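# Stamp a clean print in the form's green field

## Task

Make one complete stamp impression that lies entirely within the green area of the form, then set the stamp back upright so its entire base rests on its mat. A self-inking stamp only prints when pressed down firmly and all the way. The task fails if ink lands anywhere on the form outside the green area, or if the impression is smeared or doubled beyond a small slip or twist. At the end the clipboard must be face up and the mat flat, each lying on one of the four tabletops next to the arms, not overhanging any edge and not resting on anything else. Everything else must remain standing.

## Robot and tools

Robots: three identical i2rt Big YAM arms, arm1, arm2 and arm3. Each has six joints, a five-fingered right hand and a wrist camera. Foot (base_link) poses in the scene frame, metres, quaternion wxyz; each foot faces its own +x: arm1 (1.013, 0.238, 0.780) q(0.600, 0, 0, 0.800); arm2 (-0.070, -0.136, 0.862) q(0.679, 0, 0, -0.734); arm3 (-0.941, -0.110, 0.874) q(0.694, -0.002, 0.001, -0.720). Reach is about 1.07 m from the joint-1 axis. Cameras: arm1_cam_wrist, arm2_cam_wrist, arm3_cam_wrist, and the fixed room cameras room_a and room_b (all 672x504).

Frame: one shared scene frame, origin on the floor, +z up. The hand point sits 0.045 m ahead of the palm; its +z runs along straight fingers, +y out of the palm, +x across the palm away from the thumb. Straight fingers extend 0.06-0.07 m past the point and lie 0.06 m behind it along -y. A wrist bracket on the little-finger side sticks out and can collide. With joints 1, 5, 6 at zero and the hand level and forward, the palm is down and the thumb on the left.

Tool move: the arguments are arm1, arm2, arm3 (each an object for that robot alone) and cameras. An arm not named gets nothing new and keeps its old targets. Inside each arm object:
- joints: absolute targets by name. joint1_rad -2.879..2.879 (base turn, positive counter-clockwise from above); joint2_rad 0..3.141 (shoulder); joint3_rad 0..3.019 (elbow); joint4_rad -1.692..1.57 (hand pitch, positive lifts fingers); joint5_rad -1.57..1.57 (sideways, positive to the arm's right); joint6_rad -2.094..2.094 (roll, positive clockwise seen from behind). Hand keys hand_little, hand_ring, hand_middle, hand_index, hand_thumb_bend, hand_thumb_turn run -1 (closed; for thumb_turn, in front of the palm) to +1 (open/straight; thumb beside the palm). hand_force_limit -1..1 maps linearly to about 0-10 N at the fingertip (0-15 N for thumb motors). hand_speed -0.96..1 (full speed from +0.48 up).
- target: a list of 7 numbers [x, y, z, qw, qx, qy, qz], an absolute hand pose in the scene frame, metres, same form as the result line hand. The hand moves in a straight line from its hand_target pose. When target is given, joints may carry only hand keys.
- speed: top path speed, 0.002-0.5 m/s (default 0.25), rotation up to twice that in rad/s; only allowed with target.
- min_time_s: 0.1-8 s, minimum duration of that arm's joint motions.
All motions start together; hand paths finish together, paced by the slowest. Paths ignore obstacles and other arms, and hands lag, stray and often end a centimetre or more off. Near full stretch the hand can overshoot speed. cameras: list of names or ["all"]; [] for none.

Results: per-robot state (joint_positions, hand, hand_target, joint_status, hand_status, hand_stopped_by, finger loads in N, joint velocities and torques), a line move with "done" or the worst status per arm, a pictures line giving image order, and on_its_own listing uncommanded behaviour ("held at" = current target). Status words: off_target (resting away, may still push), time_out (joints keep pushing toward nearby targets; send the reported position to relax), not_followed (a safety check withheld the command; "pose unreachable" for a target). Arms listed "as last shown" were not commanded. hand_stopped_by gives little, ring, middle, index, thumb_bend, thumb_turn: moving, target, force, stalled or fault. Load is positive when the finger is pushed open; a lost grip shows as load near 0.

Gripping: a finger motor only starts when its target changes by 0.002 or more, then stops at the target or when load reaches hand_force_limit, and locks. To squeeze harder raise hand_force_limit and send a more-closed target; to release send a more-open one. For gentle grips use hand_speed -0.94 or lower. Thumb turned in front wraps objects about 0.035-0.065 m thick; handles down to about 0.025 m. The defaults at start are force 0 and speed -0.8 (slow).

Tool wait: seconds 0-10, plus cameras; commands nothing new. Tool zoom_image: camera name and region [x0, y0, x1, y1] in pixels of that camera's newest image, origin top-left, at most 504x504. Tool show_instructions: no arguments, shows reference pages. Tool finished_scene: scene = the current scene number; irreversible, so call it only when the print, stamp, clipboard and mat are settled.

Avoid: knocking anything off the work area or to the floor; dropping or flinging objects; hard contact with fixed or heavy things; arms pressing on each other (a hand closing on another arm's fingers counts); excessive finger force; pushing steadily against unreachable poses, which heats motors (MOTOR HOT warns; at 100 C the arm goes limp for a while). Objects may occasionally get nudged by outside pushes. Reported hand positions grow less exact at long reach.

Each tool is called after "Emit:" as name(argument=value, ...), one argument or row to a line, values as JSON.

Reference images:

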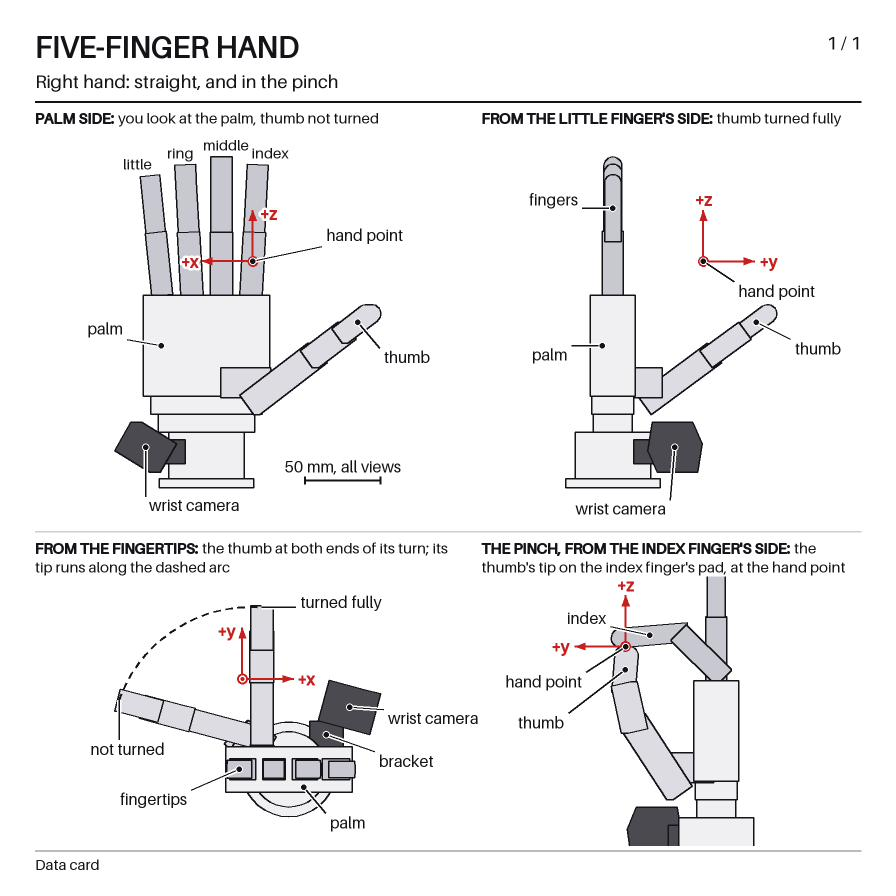

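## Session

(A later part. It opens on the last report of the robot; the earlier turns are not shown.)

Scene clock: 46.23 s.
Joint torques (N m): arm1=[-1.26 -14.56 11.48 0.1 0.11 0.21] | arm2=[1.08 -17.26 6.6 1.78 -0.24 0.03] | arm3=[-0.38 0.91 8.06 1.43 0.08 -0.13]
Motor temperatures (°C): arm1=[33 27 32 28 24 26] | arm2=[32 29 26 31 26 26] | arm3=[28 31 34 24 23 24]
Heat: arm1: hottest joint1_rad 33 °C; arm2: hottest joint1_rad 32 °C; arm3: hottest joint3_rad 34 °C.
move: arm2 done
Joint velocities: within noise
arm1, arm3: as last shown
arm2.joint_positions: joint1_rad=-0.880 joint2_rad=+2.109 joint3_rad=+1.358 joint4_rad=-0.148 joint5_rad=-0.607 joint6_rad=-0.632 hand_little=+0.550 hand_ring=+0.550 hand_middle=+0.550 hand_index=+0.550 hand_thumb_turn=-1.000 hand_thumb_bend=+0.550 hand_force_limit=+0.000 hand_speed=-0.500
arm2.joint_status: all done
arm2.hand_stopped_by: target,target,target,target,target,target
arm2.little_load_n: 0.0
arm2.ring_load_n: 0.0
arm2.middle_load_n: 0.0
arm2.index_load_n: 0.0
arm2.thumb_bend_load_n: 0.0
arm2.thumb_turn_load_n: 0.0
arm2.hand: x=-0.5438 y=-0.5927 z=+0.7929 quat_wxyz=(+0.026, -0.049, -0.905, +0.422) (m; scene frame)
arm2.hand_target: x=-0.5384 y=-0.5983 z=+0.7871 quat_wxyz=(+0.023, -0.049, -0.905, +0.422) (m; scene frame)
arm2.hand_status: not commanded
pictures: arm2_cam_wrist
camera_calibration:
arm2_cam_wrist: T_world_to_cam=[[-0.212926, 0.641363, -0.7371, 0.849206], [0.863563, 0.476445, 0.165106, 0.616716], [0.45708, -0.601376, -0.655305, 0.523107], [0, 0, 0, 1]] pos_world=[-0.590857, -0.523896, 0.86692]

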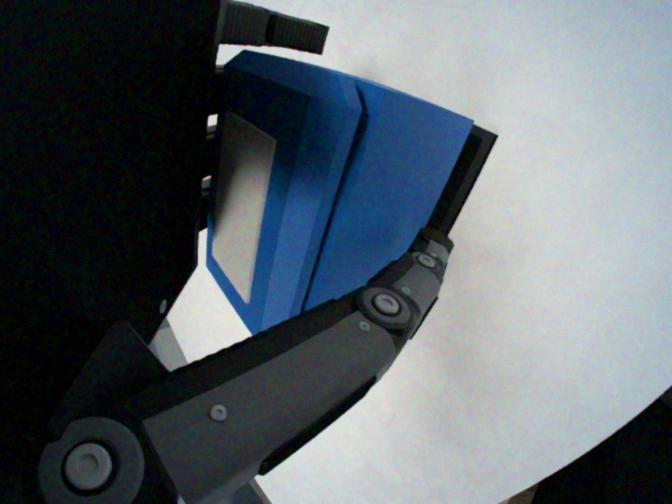

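Emit:
move(
  arm2={"joints": {"hand_little": -0.3, "hand_ring": -0.3, "hand_middle": -0.3, "hand_index": -0.3, "hand_thumb_bend": -0.2, "hand_speed": -0.88, "hand_force_limit": -0.3}},
  cameras=["arm2_cam_wrist", "room_a", "room_b"],
)

Emit:
zoom_image(
  camera="room_b",
  region=[360, 220, 440, 300],
)

Emit:
zoom_image(
  camera="room_a",
  region=[370, 110, 440, 180],
)

Scene clock: 49.90 s.
Joint torques (N m): arm1=[-1.55 -14.68 11.48 0.1 0.1 0.22] | arm2=[0.97 -17.08 6.58 1.96 -0.2 -0.05] | arm3=[-0.38 0.91 8.05 1.44 0.08 -0.13]
Motor temperatures (°C): arm1=[33 27 32 28 24 26] | arm2=[32 29 26 31 26 26] | arm3=[28 31 34 24 23 24]
Heat: arm1: hottest joint1_rad 33 °C; arm2: hottest joint1_rad 32 °C; arm3: hottest joint3_rad 34 °C.
move: arm2 off_target
Joint velocities: within noise
arm1: as last shown
arm1.thumb_turn_load_n: 0.5
arm2.joint_positions: joint1_rad=-0.880 joint2_rad=+2.109 joint3_rad=+1.358 joint4_rad=-0.147 joint5_rad=-0.608 joint6_rad=-0.627 hand_little=-0.300 hand_ring=+0.274 hand_middle=+0.286 hand_index=+0.285 hand_thumb_turn=-1.000 hand_thumb_bend=+0.470 hand_force_limit=-0.300 hand_speed=-0.880
arm2.joint_status: hand_ring off_target (ended at +0.274, target -0.300); hand_middle off_target (ended at +0.286, target -0.300); hand_index off_target (ended at +0.285, target -0.300); hand_thumb_bend off_target (ended at +0.470, target -0.200); the others done
arm2.hand_stopped_by: target,force,force,force,force,target
arm2.little_load_n: 1.0
arm2.ring_load_n: 3.0
arm2.middle_load_n: 4.5
arm2.index_load_n: 4.0
arm2.thumb_bend_load_n: 16.0
arm2.thumb_turn_load_n: 5.5
arm2.hand: x=-0.5436 y=-0.5933 z=+0.7932 quat_wxyz=(+0.026, -0.051, -0.905, +0.422) (m; scene frame)
arm2.hand_target: x=-0.5384 y=-0.5983 z=+0.7871 quat_wxyz=(+0.023, -0.049, -0.905, +0.422) (m; scene frame)
arm2.hand_status: not commanded
arm3.joint_positions: joint1_rad=-0.218 joint2_rad=+0.610 joint3_rad=+1.345 joint4_rad=-1.409 joint5_rad=+0.224 joint6_rad=-1.278 hand_little=+1.000 hand_ring=+1.000 hand_middle=+1.000 hand_index=+1.000 hand_thumb_turn=+1.000 hand_thumb_bend=+1.000 hand_force_limit=+0.000 hand_speed=-0.800
arm3.joint_status: not commanded
arm3.hand_stopped_by: target,target,target,target,target,target
arm3.little_load_n: 0.0
arm3.ring_load_n: 0.0
arm3.middle_load_n: 0.0
arm3.index_load_n: 0.0
arm3.thumb_bend_load_n: 0.0
arm3.thumb_turn_load_n: 0.0
arm3.hand: x=-1.0789 y=-0.2818 z=+1.3395 quat_wxyz=(+0.373, +0.397, -0.804, +0.240) (m; scene frame)
arm3.hand_target: x=-1.0787 y=-0.2813 z=+1.3496 quat_wxyz=(+0.380, +0.393, -0.800, +0.248) (m; scene frame)
arm3.hand_status: not commanded
pictures: arm2_cam_wrist, room_a, room_b
camera_calibration:
arm2_cam_wrist: T_world_to_cam=[[-0.209357, 0.640514, -0.738858, 0.852698], [0.864163, 0.474788, 0.166729, 0.614809], [0.457593, -0.603588, -0.652909, 0.519837], [0, 0, 0, 1]] pos_world=[-0.590651, -0.524301, 0.866922]

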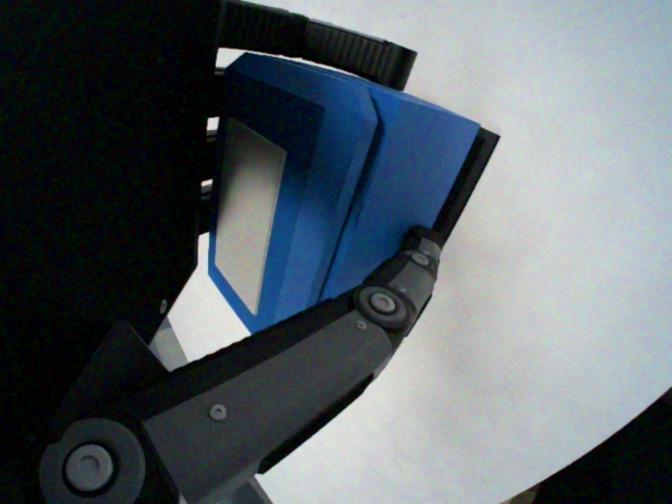

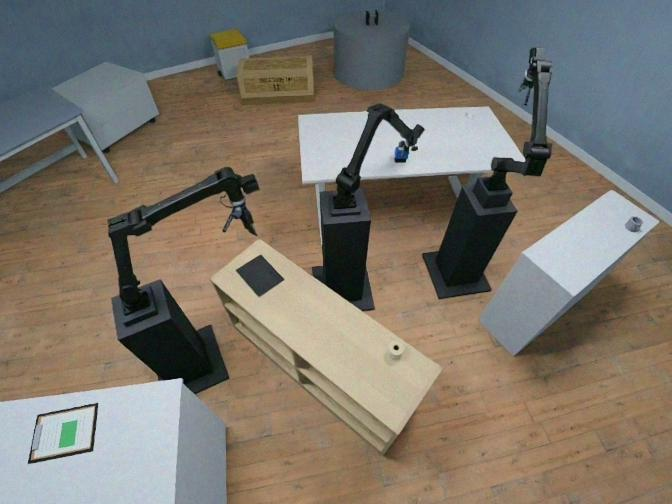

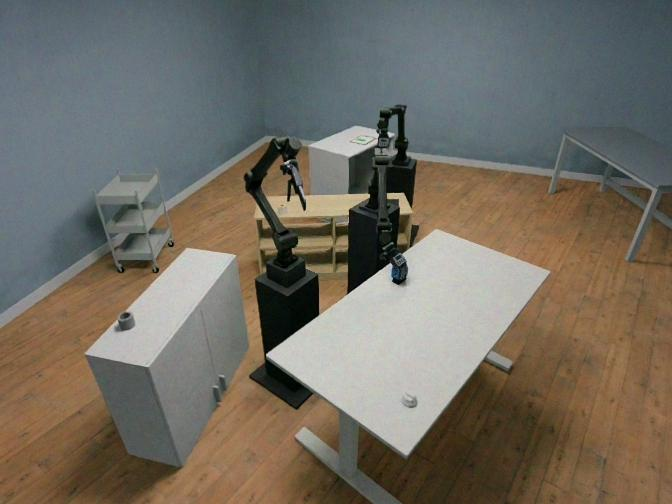

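Scaled by 6.300 from the camera's 672x504 image, which has a finer 960x720 frame.

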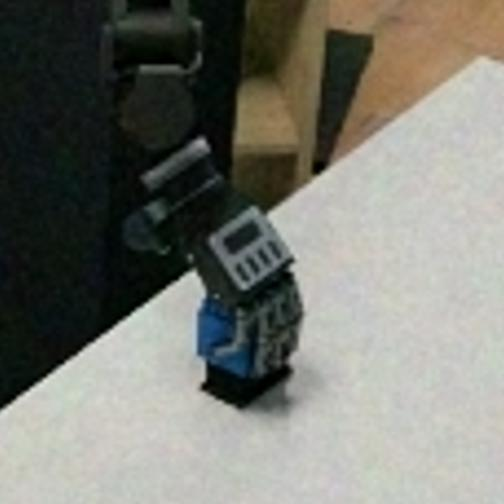

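Scaled by 7.200 from the camera's 672x504 image, which has a finer 960x720 frame.

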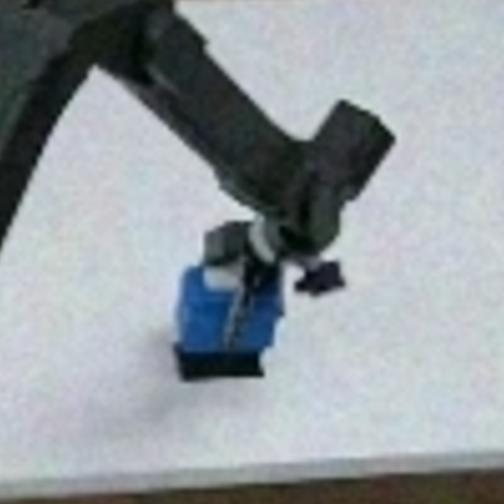

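Emit:
move(
  arm2={"target": [-0.5385, -0.5985, 0.86, -0.0229, 0.0490, 0.9050, -0.4219], "speed": 0.1},
  cameras=["arm2_cam_wrist", "room_a", "room_b"],
)

Emit:
zoom_image(
  camera="room_b",
  region=[360, 200, 440, 280],
)

Emit:
zoom_image(
  camera="room_a",
  region=[370, 100, 440, 170],
)

Scene clock: 51.67 s.
Joint torques (N m): arm1=[-1.49 -14.56 11.48 0.08 0.1 0.21] | arm2=[1.14 -19.84 9.1 0.8 -0.37 -0.03] | arm3=[-0.38 0.91 8.08 1.43 0.08 -0.13]
Motor temperatures (°C): arm1=[33 27 33 28 24 26] | arm2=[32 30 26 31 26 26] | arm3=[28 31 34 24 23 24]
Heat: arm1: hottest joint1_rad 33 °C; arm2: hottest joint1_rad 32 °C; arm3: hottest joint3_rad 34 °C.
move: arm2 off_target
Joint velocities: within noise
arm1, arm3: as last shown
arm1.thumb_turn_load_n: 0.0
arm2.joint_positions: joint1_rad=-0.880 joint2_rad=+2.025 joint3_rad=+1.358 joint4_rad=-0.274 joint5_rad=-0.605 joint6_rad=-0.627 hand_little=-0.300 hand_ring=+0.274 hand_middle=+0.286 hand_index=+0.285 hand_thumb_turn=-1.000 hand_thumb_bend=+0.470 hand_force_limit=-0.300 hand_speed=-0.880
arm2.joint_status: not commanded
arm2.hand_stopped_by: target,force,force,force,force,target
arm2.little_load_n: 0.5
arm2.ring_load_n: 3.5
arm2.middle_load_n: 4.5
arm2.index_load_n: 4.0
arm2.thumb_bend_load_n: 16.0
arm2.thumb_turn_load_n: 5.0
arm2.hand: x=-0.5322 y=-0.5846 z=+0.8334 quat_wxyz=(+0.011, -0.059, -0.911, +0.409) (m; scene frame)
arm2.hand_target: x=-0.5380 y=-0.5981 z=+0.8601 quat_wxyz=(+0.023, -0.049, -0.905, +0.422) (m; scene frame)
arm2.hand_status: off_target (0.031 m and 2.4 deg from the pose sent, 0.067 m and 0.4 deg at the start)
pictures: arm2_cam_wrist, room_a, room_b
camera_calibration:
arm2_cam_wrist: T_world_to_cam=[[-0.182872, 0.660835, -0.727911, 0.896109], [0.858537, 0.468099, 0.209276, 0.551775], [0.479032, -0.586669, -0.652954, 0.56747], [0, 0, 0, 1]] pos_world=[-0.581683, -0.517549, 0.907346]

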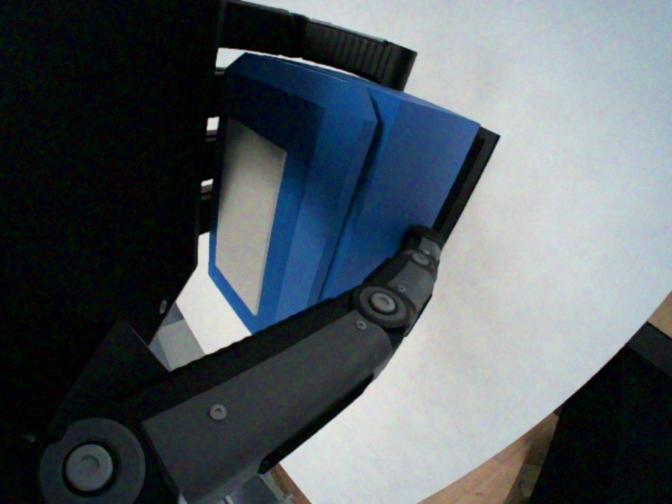

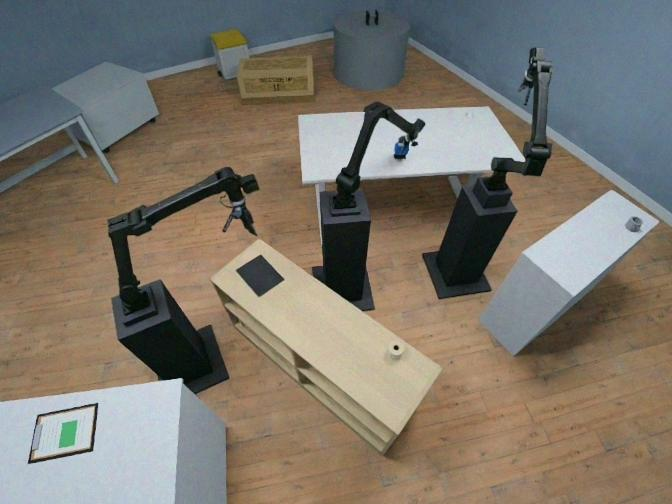

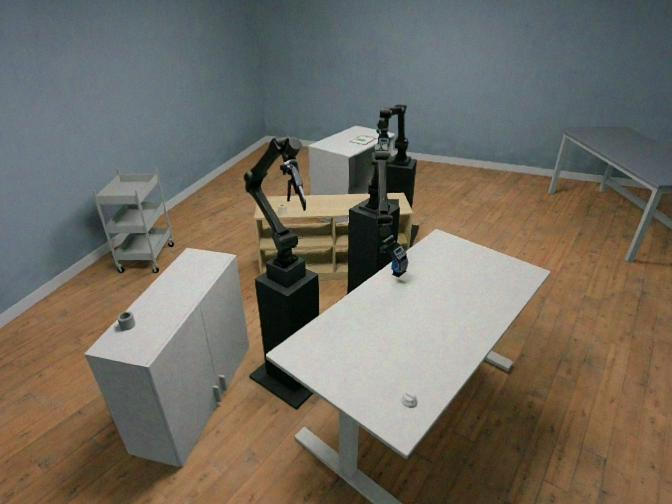

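Scaled by 6.300 from the camera's 672x504 image, which has a finer 960x720 frame.

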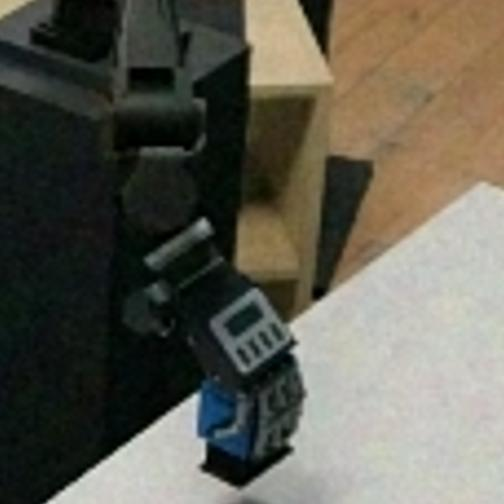

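Scaled by 7.200 from the camera's 672x504 image, which has a finer 960x720 frame.

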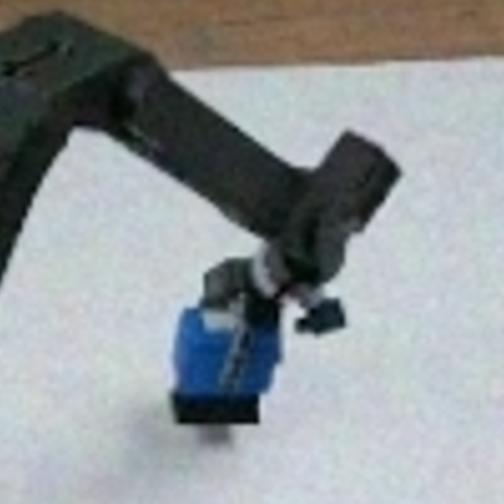

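Emit:
move(
  arm2={"target": [-0.50, -0.50, 1.10, -0.0229, 0.0490, 0.9050, -0.4219], "speed": 0.2},
  arm1={"joints": {"joint1_rad": 0.6}, "min_time_s": 2},
  cameras=["arm2_cam_wrist"],
)

Emit:
move(
  arm2={"joints": {"joint1_rad": 2.0}, "min_time_s": 5},
  cameras=["all"],
)

Scene clock: 54.77 s.
Joint torques (N m): arm1=[-0.79 -14.45 11.49 0.1 0.03 0.21] | arm2=[-1.03 -14.8 13.24 0.68 -0.65 -0.23] | arm3=[-0.38 0.91 8.06 1.44 0.08 -0.13]
Motor temperatures (°C): arm1=[33 27 33 28 24 26] | arm2=[32 30 26 31 26 26] | arm3=[28 31 34 24 23 24]
Heat: arm1: hottest joint1_rad 33 °C; arm2: hottest joint1_rad 32 °C; arm3: hottest joint3_rad 34 °C.
move: arm1 done; arm2 off_target
Joint velocities: within noise
arm1.joint_positions: joint1_rad=+0.594 joint2_rad=+1.864 joint3_rad=+2.100 joint4_rad=-1.687 joint5_rad=-0.001 joint6_rad=-0.407 hand_little=+1.000 hand_ring=+1.000 hand_middle=+1.000 hand_index=+1.000 hand_thumb_turn=-1.000 hand_thumb_bend=+1.000 hand_force_limit=+0.000 hand_speed=+0.200
arm1.joint_status: all done
arm1.hand_stopped_by: target,target,target,target,target,target
arm1.little_load_n: 0.0
arm1.ring_load_n: 0.0
arm1.middle_load_n: 0.0
arm1.index_load_n: 0.0
arm1.thumb_bend_load_n: -0.5
arm1.thumb_turn_load_n: 0.0
arm1.hand: x=+0.5996 y=+0.5747 z=+1.0681 quat_wxyz=(-0.058, +0.799, +0.599, -0.014) (m; scene frame)
arm1.hand_target: x=+0.5899 y=+0.5777 z=+1.0791 quat_wxyz=(-0.072, +0.798, +0.598, -0.019) (m; scene frame)
arm1.hand_status: not commanded
arm2.joint_positions: joint1_rad=-0.966 joint2_rad=+1.585 joint3_rad=+1.408 joint4_rad=-0.852 joint5_rad=-0.666 joint6_rad=-0.720 hand_little=-0.300 hand_ring=+0.274 hand_middle=+0.286 hand_index=+0.285 hand_thumb_turn=-1.000 hand_thumb_bend=+0.470 hand_force_limit=-0.300 hand_speed=-0.880
arm2.joint_status: not commanded
arm2.hand_stopped_by: target,force,force,force,force,target
arm2.little_load_n: 1.0
arm2.ring_load_n: 3.5
arm2.middle_load_n: 4.5
arm2.index_load_n: 4.0
arm2.thumb_bend_load_n: 16.0
arm2.thumb_turn_load_n: 5.0
arm2.hand: x=-0.4813 y=-0.4979 z=+1.0660 quat_wxyz=(-0.005, -0.061, -0.913, +0.404) (m; scene frame)
arm2.hand_target: x=-0.4984 y=-0.4990 z=+1.0999 quat_wxyz=(+0.023, -0.049, -0.905, +0.422) (m; scene frame)
arm2.hand_status: off_target (0.039 m and 4.2 deg from the pose sent, 0.282 m and 2.4 deg at the start)
arm3: as last shown
pictures: arm2_cam_wrist
camera_calibration:
arm2_cam_wrist: T_world_to_cam=[[-0.165696, 0.66586, -0.727445, 1.02768], [0.846687, 0.474257, 0.24125, 0.382117], [0.505634, -0.575944, -0.642357, 0.752659], [0, 0, 0, 1]] pos_world=[-0.533821, -0.432024, 1.13887]

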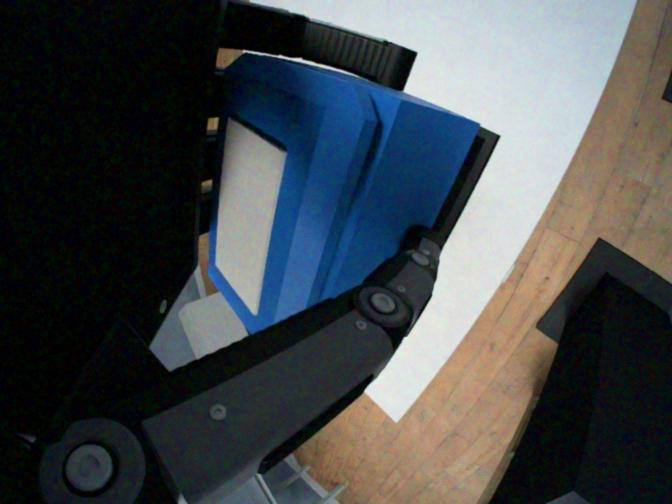

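Scene clock: 60.23 s.
Joint torques (N m): arm1=[-0.56 -14.56 11.51 0.1 0.01 0.21] | arm2=[-0.26 -14.56 13.12 0.59 -0.51 -0.21] | arm3=[-0.44 0.85 8.06 1.44 0.08 -0.13]
Motor temperatures (°C): arm1=[33 27 33 28 24 26] | arm2=[32 30 27 31 26 26] | arm3=[28 31 34 24 23 24]
Heat: arm1: hottest joint1_rad 33 °C; arm2: hottest joint1_rad 32 °C; arm3: hottest joint3_rad 34 °C.
move: arm2 done
Joint velocities: within noise
arm1, arm3: as last shown
arm1.thumb_bend_load_n: 0.0
arm2.joint_positions: joint1_rad=+2.002 joint2_rad=+1.585 joint3_rad=+1.408 joint4_rad=-0.852 joint5_rad=-0.669 joint6_rad=-0.722 hand_little=-0.300 hand_ring=+0.274 hand_middle=+0.286 hand_index=+0.285 hand_thumb_turn=-1.000 hand_thumb_bend=+0.470 hand_force_limit=-0.300 hand_speed=-0.880
arm2.joint_status: all done
arm2.hand_stopped_by: target,force,force,force,force,target
arm2.little_load_n: 1.0
arm2.ring_load_n: 3.5
arm2.middle_load_n: 4.0
arm2.index_load_n: 4.0
arm2.thumb_bend_load_n: 16.0
arm2.thumb_turn_load_n: 5.0
arm2.hand: x=+0.3965 y=+0.1505 z=+1.0670 quat_wxyz=(-0.404, +0.904, -0.138, +0.030) (m; scene frame)
arm2.hand_target: x=+0.4104 y=+0.1539 z=+1.1006 quat_wxyz=(-0.419, +0.898, -0.122, +0.058) (m; scene frame)
arm2.hand_status: not commanded
pictures: arm1_cam_wrist, arm2_cam_wrist, arm3_cam_wrist, room_a, room_b
camera_calibration:
arm1_cam_wrist: T_world_to_cam=[[0.993885, 0.040316, -0.102794, -0.513346], [0.0840345, -0.880076, 0.467338, -0.0501941], [-0.0716255, -0.473118, -0.878082, 1.36992], [0, 0, 0, 1]] pos_world=[0.612547, 0.624655, 1.17359]
arm2_cam_wrist: T_world_to_cam=[[0.0514397, -0.682759, -0.72883, 0.860429], [-0.915386, -0.324012, 0.238924, 0.152409], [-0.399277, 0.654871, -0.641655, 0.85572], [0, 0, 0, 1]] pos_world=[0.436923, 0.0764614, 1.13977]

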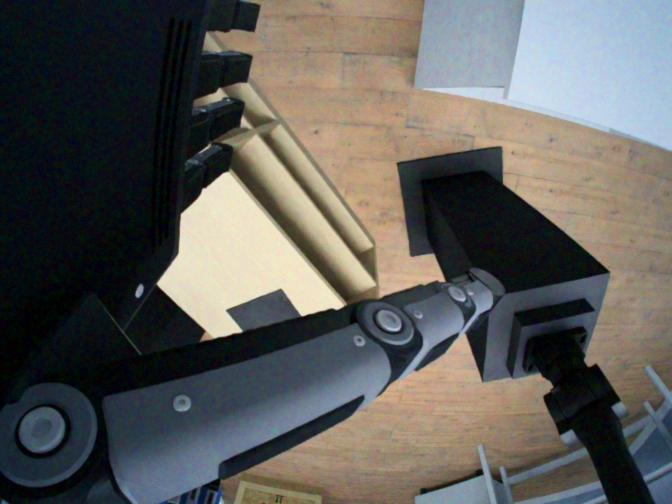

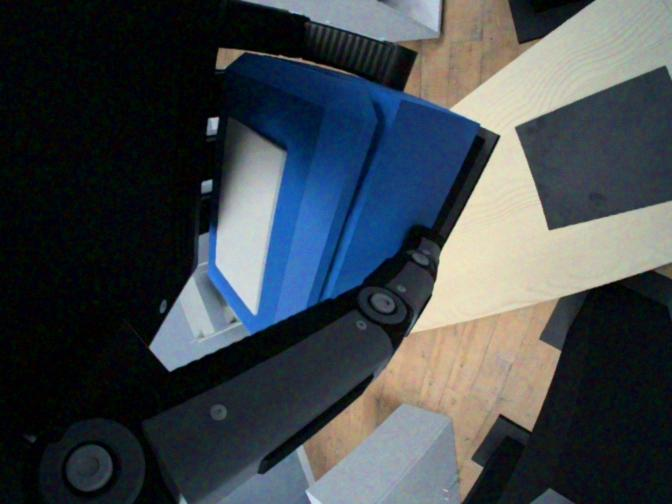

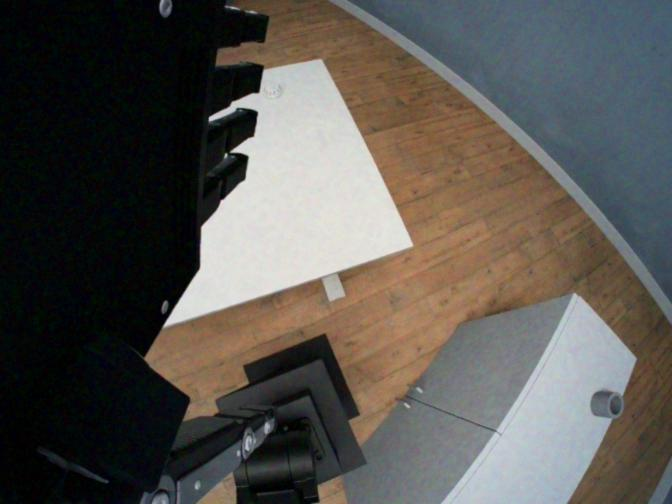

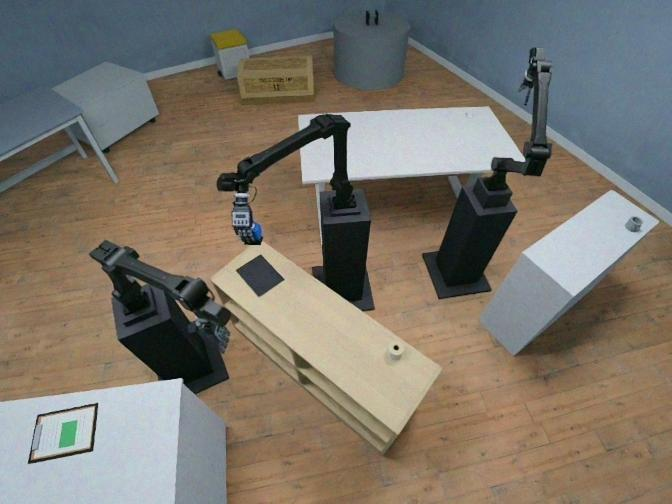

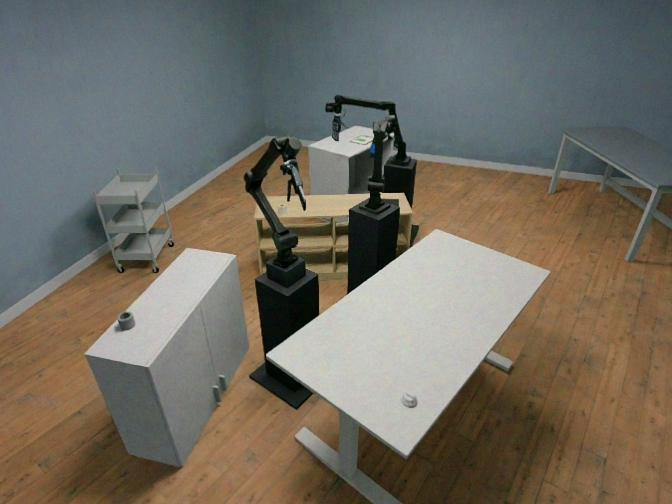

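Emit:
move(
  arm2={"target": [0.404, 0.081, 0.87, 0.3603, -0.7728, 0.4736, -0.2208], "speed": 0.15},
  cameras=["arm2_cam_wrist", "arm1_cam_wrist", "room_a", "room_b"],
)

Emit:
zoom_image(
  camera="room_b",
  region=[300, 90, 460, 250],
)

Emit:
zoom_image(
  camera="room_a",
  region=[200, 180, 360, 340],
)

Scene clock: 64.30 s.
Joint torques (N m): arm1=[-0.67 -14.45 11.54 0.13 0.03 0.21] | arm2=[-0.38 -11.16 6.83 3.07 0.1 0.09] | arm3=[-0.44 0.85 8.05 1.44 0.08 -0.13]
Motor temperatures (°C): arm1=[33 27 34 28 24 26] | arm2=[32 30 27 31 26 26] | arm3=[28 31 34 24 23 24]
Heat: arm1: hottest joint3_rad 34 °C; arm2: hottest joint1_rad 32 °C; arm3: hottest joint3_rad 34 °C.
move: arm2 off_target
Joint velocities: within noise
arm1, arm3: as last shown
arm1.middle_load_n: -0.5
arm1.thumb_bend_load_n: -0.5
arm2.joint_positions: joint1_rad=+1.995 joint2_rad=+1.596 joint3_rad=+0.765 joint4_rad=+0.094 joint5_rad=-0.099 joint6_rad=-0.099 hand_little=-0.300 hand_ring=+0.274 hand_middle=+0.286 hand_index=+0.285 hand_thumb_turn=-1.000 hand_thumb_bend=+0.470 hand_force_limit=-0.300 hand_speed=-0.880
arm2.joint_status: not commanded
arm2.hand_stopped_by: target,force,force,force,force,target
arm2.little_load_n: 1.0
arm2.ring_load_n: 3.5
arm2.middle_load_n: 4.0
arm2.index_load_n: 4.0
arm2.thumb_bend_load_n: 16.0
arm2.thumb_turn_load_n: 5.0
arm2.hand: x=+0.3954 y=+0.0783 z=+0.8634 quat_wxyz=(-0.347, +0.783, -0.470, +0.213) (m; scene frame)
arm2.hand_target: x=+0.4039 y=+0.0809 z=+0.8703 quat_wxyz=(-0.360, +0.773, -0.474, +0.221) (m; scene frame)
arm2.hand_status: off_target (0.011 m and 2.1 deg from the pose sent, 0.209 m and 47.3 deg at the start)
arm3.index_load_n: 0.5
pictures: arm1_cam_wrist, arm2_cam_wrist, room_a, room_b
camera_calibration:
arm1_cam_wrist: T_world_to_cam=[[0.993885, 0.040316, -0.102794, -0.513346], [0.0840345, -0.880076, 0.467338, -0.0501941], [-0.0716255, -0.473118, -0.878082, 1.36992], [0, 0, 0, 1]] pos_world=[0.612547, 0.624655, 1.17359]
arm2_cam_wrist: T_world_to_cam=[[-0.431623, -0.54853, -0.716112, 0.832382], [-0.874602, 0.448837, 0.183348, 0.147977], [0.220845, 0.70545, -0.673474, 0.550246], [0, 0, 0, 1]] pos_world=[0.367177, 0.00199785, 0.939523]

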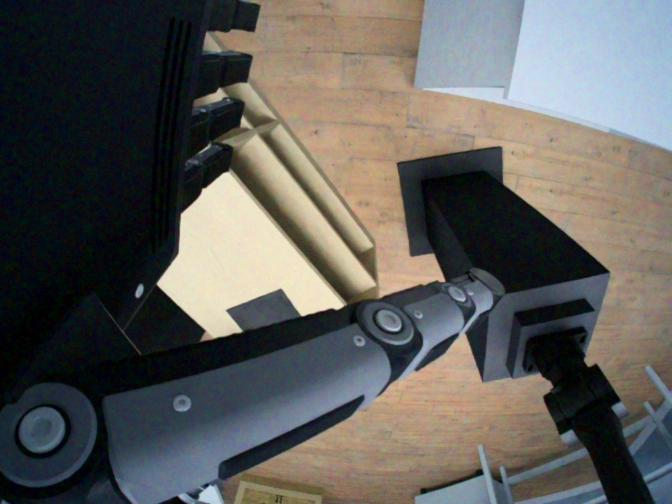

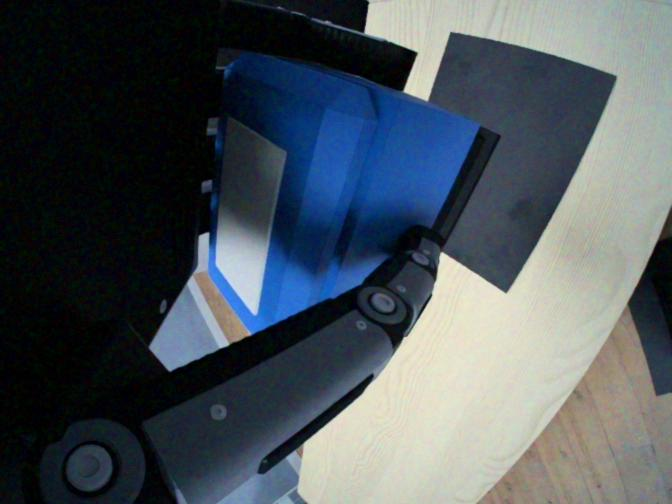

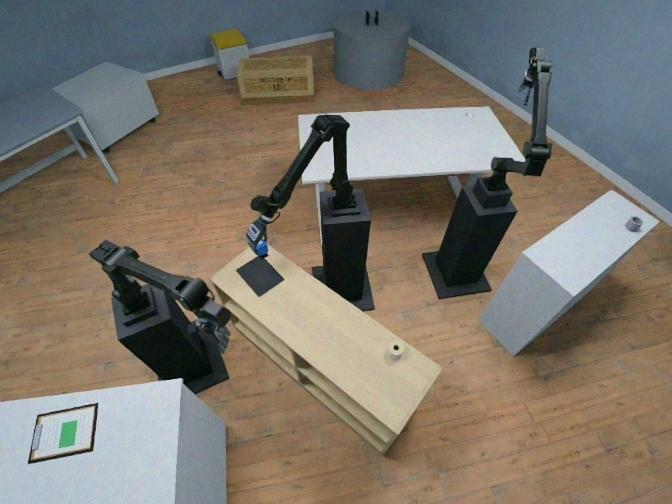

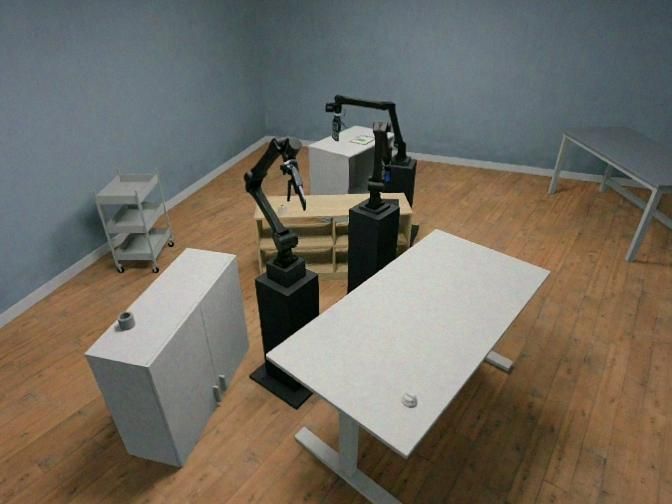

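Scaled by 3.150 from the camera's 672x504 image, which has a finer 960x720 frame.

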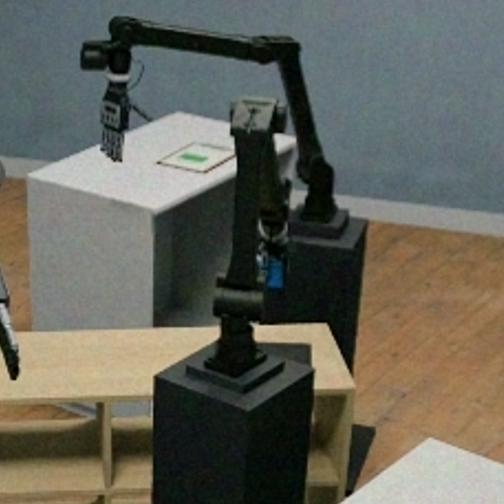

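Scaled by 3.150 from the camera's 672x504 image, which has a finer 960x720 frame.

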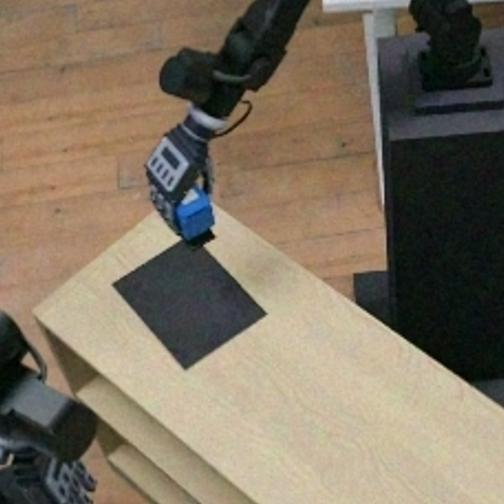

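Emit:
move(
  arm2={"target": [0.431, 0.077, 0.76, 0.3762, -0.78, 0.4504, -0.2172], "speed": 0.12},
  cameras=["arm2_cam_wrist", "room_a", "room_b"],
)

Emit:
zoom_image(
  camera="room_a",
  region=[200, 180, 360, 340],
)

Scene clock: 67.47 s.
Joint torques (N m): arm1=[-0.67 -14.51 11.48 0.09 0.01 0.21] | arm2=[-1.14 -13.27 6.91 2.93 -0.17 -0.24] | arm3=[-0.38 0.85 8.06 1.43 0.08 -0.13]
Motor temperatures (°C): arm1=[33 27 34 28 24 25] | arm2=[32 30 27 31 26 26] | arm3=[28 31 34 24 23 24]
Heat: arm1: hottest joint3_rad 34 °C; arm2: hottest joint1_rad 32 °C; arm3: hottest joint3_rad 34 °C.
move: arm2 off_target
Joint velocities: within noise
arm1, arm3: as last shown
arm1.middle_load_n: 0.0
arm1.thumb_bend_load_n: 0.0
arm2.joint_positions: joint1_rad=+1.963 joint2_rad=+1.937 joint3_rad=+0.760 joint4_rad=+0.427 joint5_rad=-0.170 joint6_rad=-0.128 hand_little=-0.300 hand_ring=+0.274 hand_middle=+0.286 hand_index=+0.285 hand_thumb_turn=-1.000 hand_thumb_bend=+0.470 hand_force_limit=-0.300 hand_speed=-0.880
arm2.joint_status: not commanded
arm2.hand_stopped_by: target,force,force,force,force,target
arm2.little_load_n: 0.5
arm2.ring_load_n: 3.5
arm2.middle_load_n: 4.5
arm2.index_load_n: 4.0
arm2.thumb_bend_load_n: 16.0
arm2.thumb_turn_load_n: 4.5
arm2.hand: x=+0.4032 y=+0.0761 z=+0.7451 quat_wxyz=(-0.356, +0.790, -0.460, +0.194) (m; scene frame)
arm2.hand_target: x=+0.4299 y=+0.0764 z=+0.7607 quat_wxyz=(-0.376, +0.780, -0.451, +0.217) (m; scene frame)
arm2.hand_status: off_target (0.032 m and 3.8 deg from the pose sent, 0.109 m and 4.1 deg at the start)
arm3.index_load_n: 0.0
pictures: arm2_cam_wrist, room_a, room_b
camera_calibration:
arm2_cam_wrist: T_world_to_cam=[[-0.422074, -0.549104, -0.721345, 0.749828], [-0.888323, 0.409312, 0.208198, 0.1676], [0.180933, 0.728662, -0.660542, 0.474992], [0, 0, 0, 1]] pos_world=[0.379423, -0.00297515, 0.819743]

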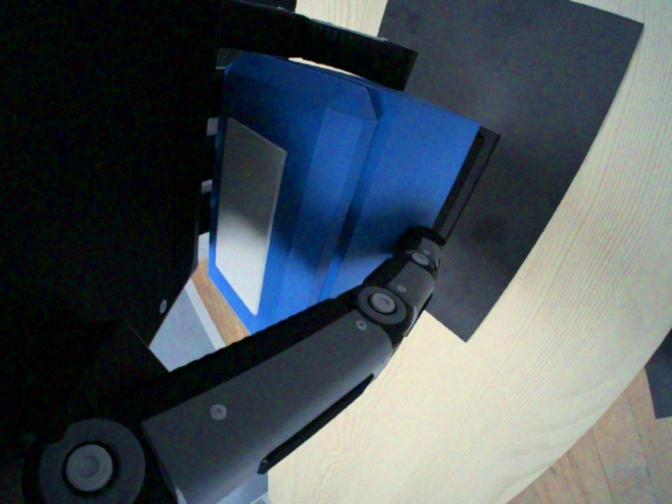

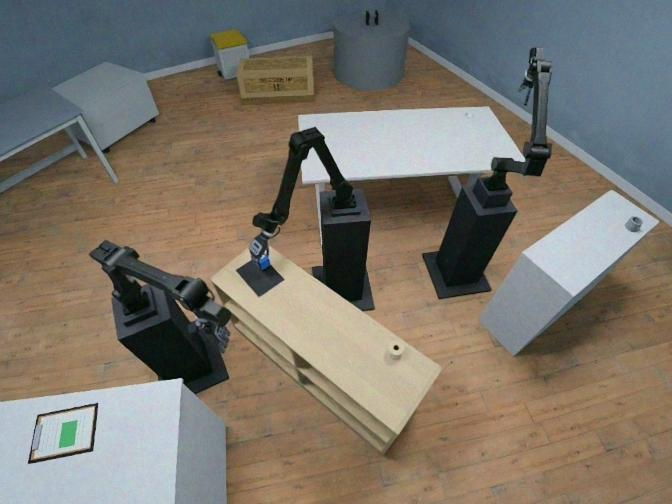

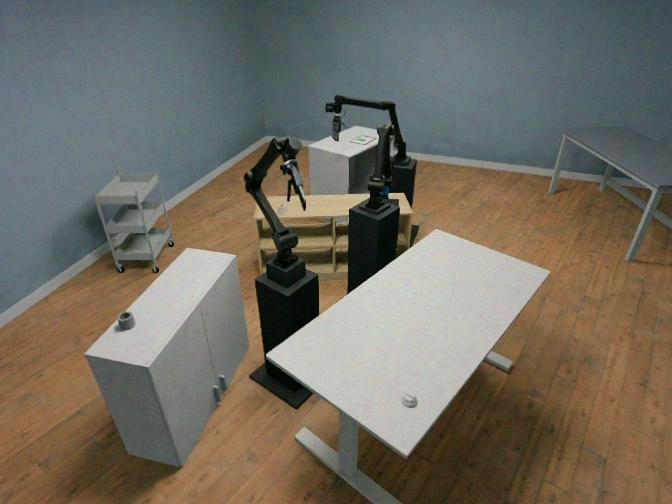

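Scaled by 3.150 from the camera's 672x504 image, which has a finer 960x720 frame.

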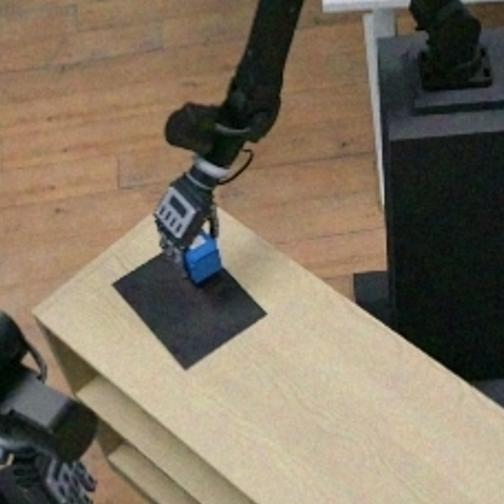

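Emit:
move(
  arm2={"target": [0.459, 0.078, 0.71, 0.3931, -0.7716, 0.4455, -0.227], "speed": 0.1},
  cameras=["arm2_cam_wrist", "room_a", "room_b"],
)

Emit:
zoom_image(
  camera="room_a",
  region=[220, 220, 320, 320],
)

Scene clock: 69.90 s.
Joint torques (N m): arm1=[-0.62 -14.56 11.47 0.12 0.02 0.22] | arm2=[-0.91 -14.04 6.15 3.08 -0.16 -0.23] | arm3=[-0.38 0.85 8.06 1.44 0.08 -0.13]
Motor temperatures (°C): arm1=[33 27 34 28 24 25] | arm2=[32 30 27 31 26 26] | arm3=[28 31 34 24 23 24]
Heat: arm1: hottest joint3_rad 34 °C; arm2: hottest joint1_rad 32 °C; arm3: hottest joint3_rad 34 °C.
move: arm2 off_target
Joint velocities: within noise
arm1, arm3: as last shown
arm1.thumb_bend_load_n: -0.5
arm1.thumb_turn_load_n: -0.5
arm2.joint_positions: joint1_rad=+1.944 joint2_rad=+2.118 joint3_rad=+0.837 joint4_rad=+0.579 joint5_rad=-0.192 joint6_rad=-0.133 hand_little=-0.300 hand_ring=+0.274 hand_middle=+0.286 hand_index=+0.285 hand_thumb_turn=-1.000 hand_thumb_bend=+0.470 hand_force_limit=-0.300 hand_speed=-0.880
arm2.joint_status: not commanded
arm2.hand_stopped_by: target,force,force,force,force,target
arm2.little_load_n: 0.5
arm2.ring_load_n: 3.5
arm2.middle_load_n: 4.0
arm2.index_load_n: 4.0
arm2.thumb_bend_load_n: 16.0
arm2.thumb_turn_load_n: 5.0
arm2.hand: x=+0.4333 y=+0.0784 z=+0.6988 quat_wxyz=(-0.376, +0.781, -0.454, +0.205) (m; scene frame)
arm2.hand_target: x=+0.4582 y=+0.0776 z=+0.7109 quat_wxyz=(-0.393, +0.772, -0.446, +0.227) (m; scene frame)
arm2.hand_status: off_target (0.028 m and 3.5 deg from the pose sent, 0.066 m and 6.2 deg at the start)
arm3.ring_load_n: 0.5
pictures: arm2_cam_wrist, room_a, room_b
camera_calibration:
arm2_cam_wrist: T_world_to_cam=[[-0.390217, -0.530587, -0.752468, 0.736899], [-0.896626, 0.404735, 0.179584, 0.226882], [0.209265, 0.744759, -0.633673, 0.405082], [0, 0, 0, 1]] pos_world=[0.406209, -0.00252609, 0.770438]

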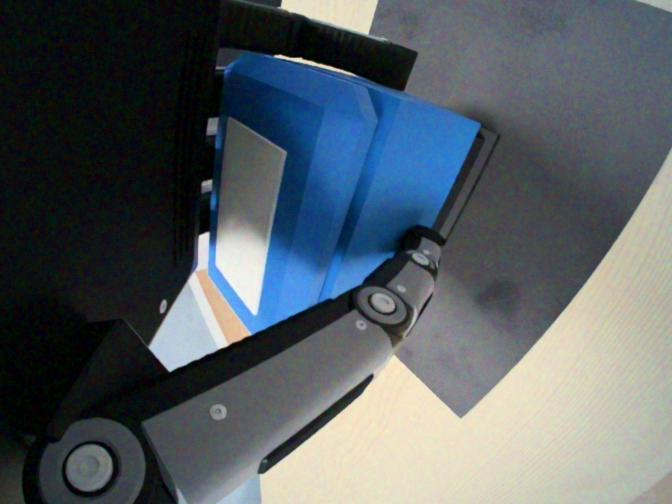

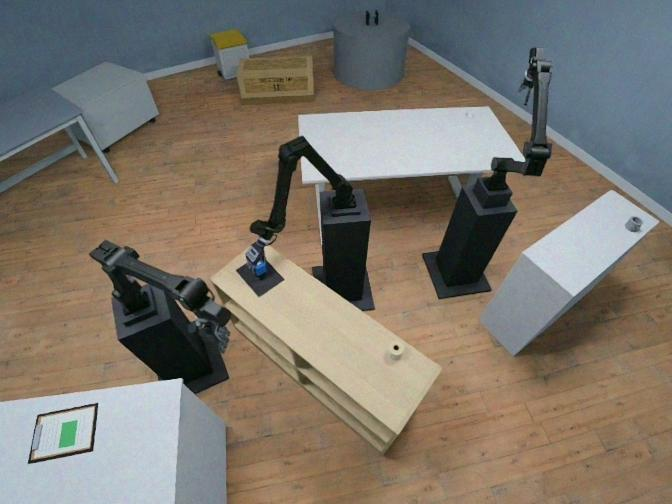

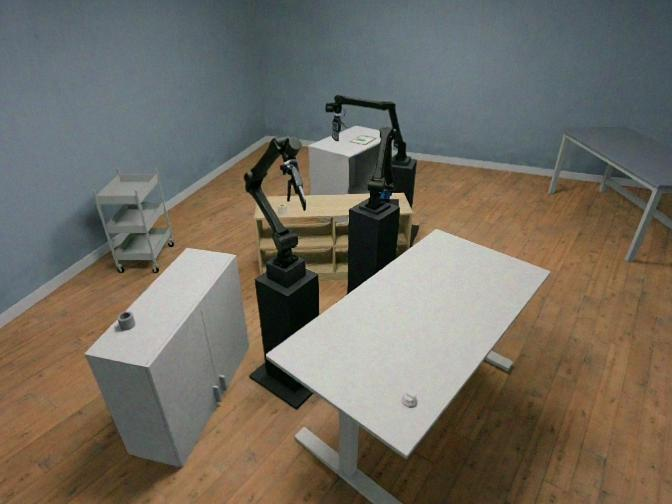

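Scaled by 5.040 from the camera's 672x504 image, which has a finer 960x720 frame.

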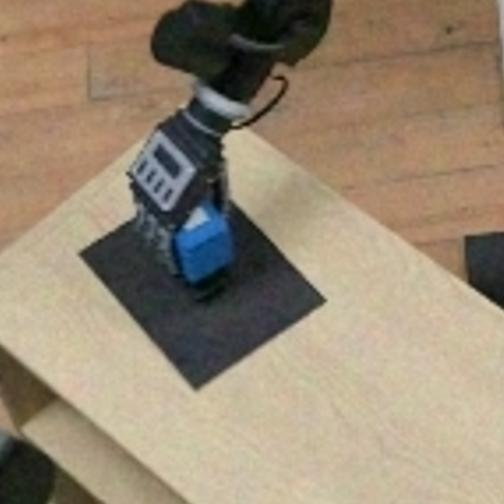

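Emit:
move(
  arm2={"target": [0.459, 0.078, 0.682, 0.3931, -0.7716, 0.4455, -0.227], "speed": 0.06},
  cameras=["arm2_cam_wrist", "room_a", "room_b"],
)

Emit:
zoom_image(
  camera="room_a",
  region=[220, 220, 320, 320],
)

Scene clock: 71.60 s.
Joint torques (N m): arm1=[-0.67 -14.51 11.49 0.12 0.02 0.22] | arm2=[-0.85 -12.51 6.08 2.96 0.02 -0.24] | arm3=[-0.38 0.85 8.06 1.46 0.08 -0.13]
Motor temperatures (°C): arm1=[33 27 34 28 24 25] | arm2=[32 30 27 31 26 26] | arm3=[28 31 34 24 23 24]
Heat: arm1: hottest joint3_rad 34 °C; arm2: hottest joint1_rad 32 °C; arm3: hottest joint3_rad 34 °C.
move: arm2 off_target
Joint velocities: within noise
arm1, arm3: as last shown
arm1.thumb_bend_load_n: 0.0
arm2.joint_positions: joint1_rad=+1.942 joint2_rad=+2.176 joint3_rad=+0.854 joint4_rad=+0.642 joint5_rad=-0.196 joint6_rad=-0.133 hand_little=-0.300 hand_ring=+0.274 hand_middle=+0.286 hand_index=+0.285 hand_thumb_turn=-1.000 hand_thumb_bend=+0.470 hand_force_limit=-0.300 hand_speed=-0.880
arm2.joint_status: not commanded
arm2.hand_stopped_by: target,force,force,force,force,target
arm2.little_load_n: 1.0
arm2.ring_load_n: 2.0
arm2.middle_load_n: 2.5
arm2.index_load_n: 3.0
arm2.thumb_bend_load_n: 15.5
arm2.thumb_turn_load_n: 4.5
arm2.hand: x=+0.4389 y=+0.0798 z=+0.6827 quat_wxyz=(-0.384, +0.777, -0.451, +0.211) (m; scene frame)
arm2.hand_target: x=+0.4584 y=+0.0776 z=+0.6828 quat_wxyz=(-0.393, +0.772, -0.446, +0.227) (m; scene frame)
arm2.hand_status: off_target (0.020 m and 2.3 deg from the pose sent, 0.031 m and 3.5 deg at the start)
arm3.ring_load_n: 0.0
pictures: arm2_cam_wrist, room_a, room_b
camera_calibration:
arm2_cam_wrist: T_world_to_cam=[[-0.374303, -0.524395, -0.764792, 0.728688], [-0.900613, 0.402037, 0.165111, 0.246097], [0.220891, 0.750583, -0.622761, 0.379558], [0, 0, 0, 1]] pos_world=[0.410547, -0.00170926, 0.753035]

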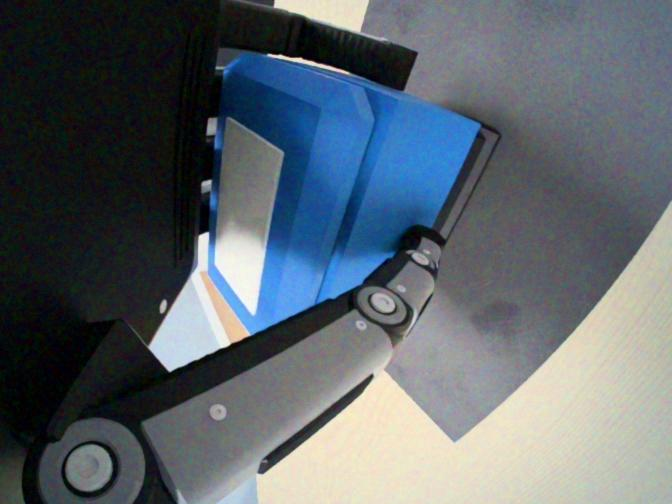

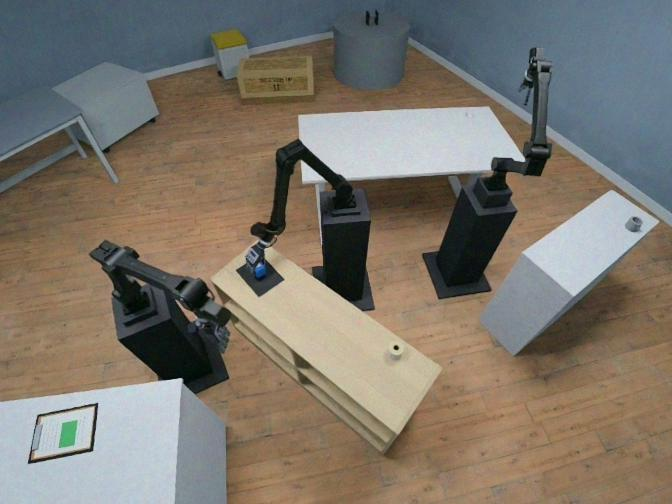

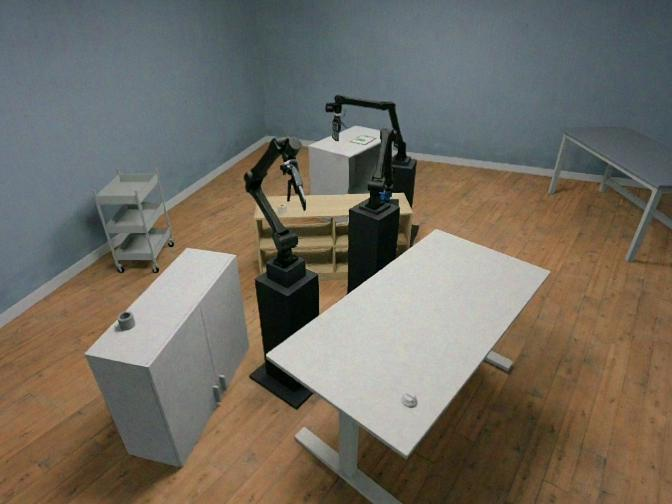

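Scaled by 5.040 from the camera's 672x504 image, which has a finer 960x720 frame.

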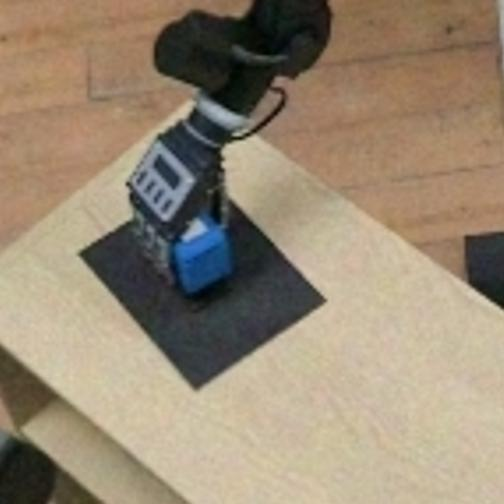

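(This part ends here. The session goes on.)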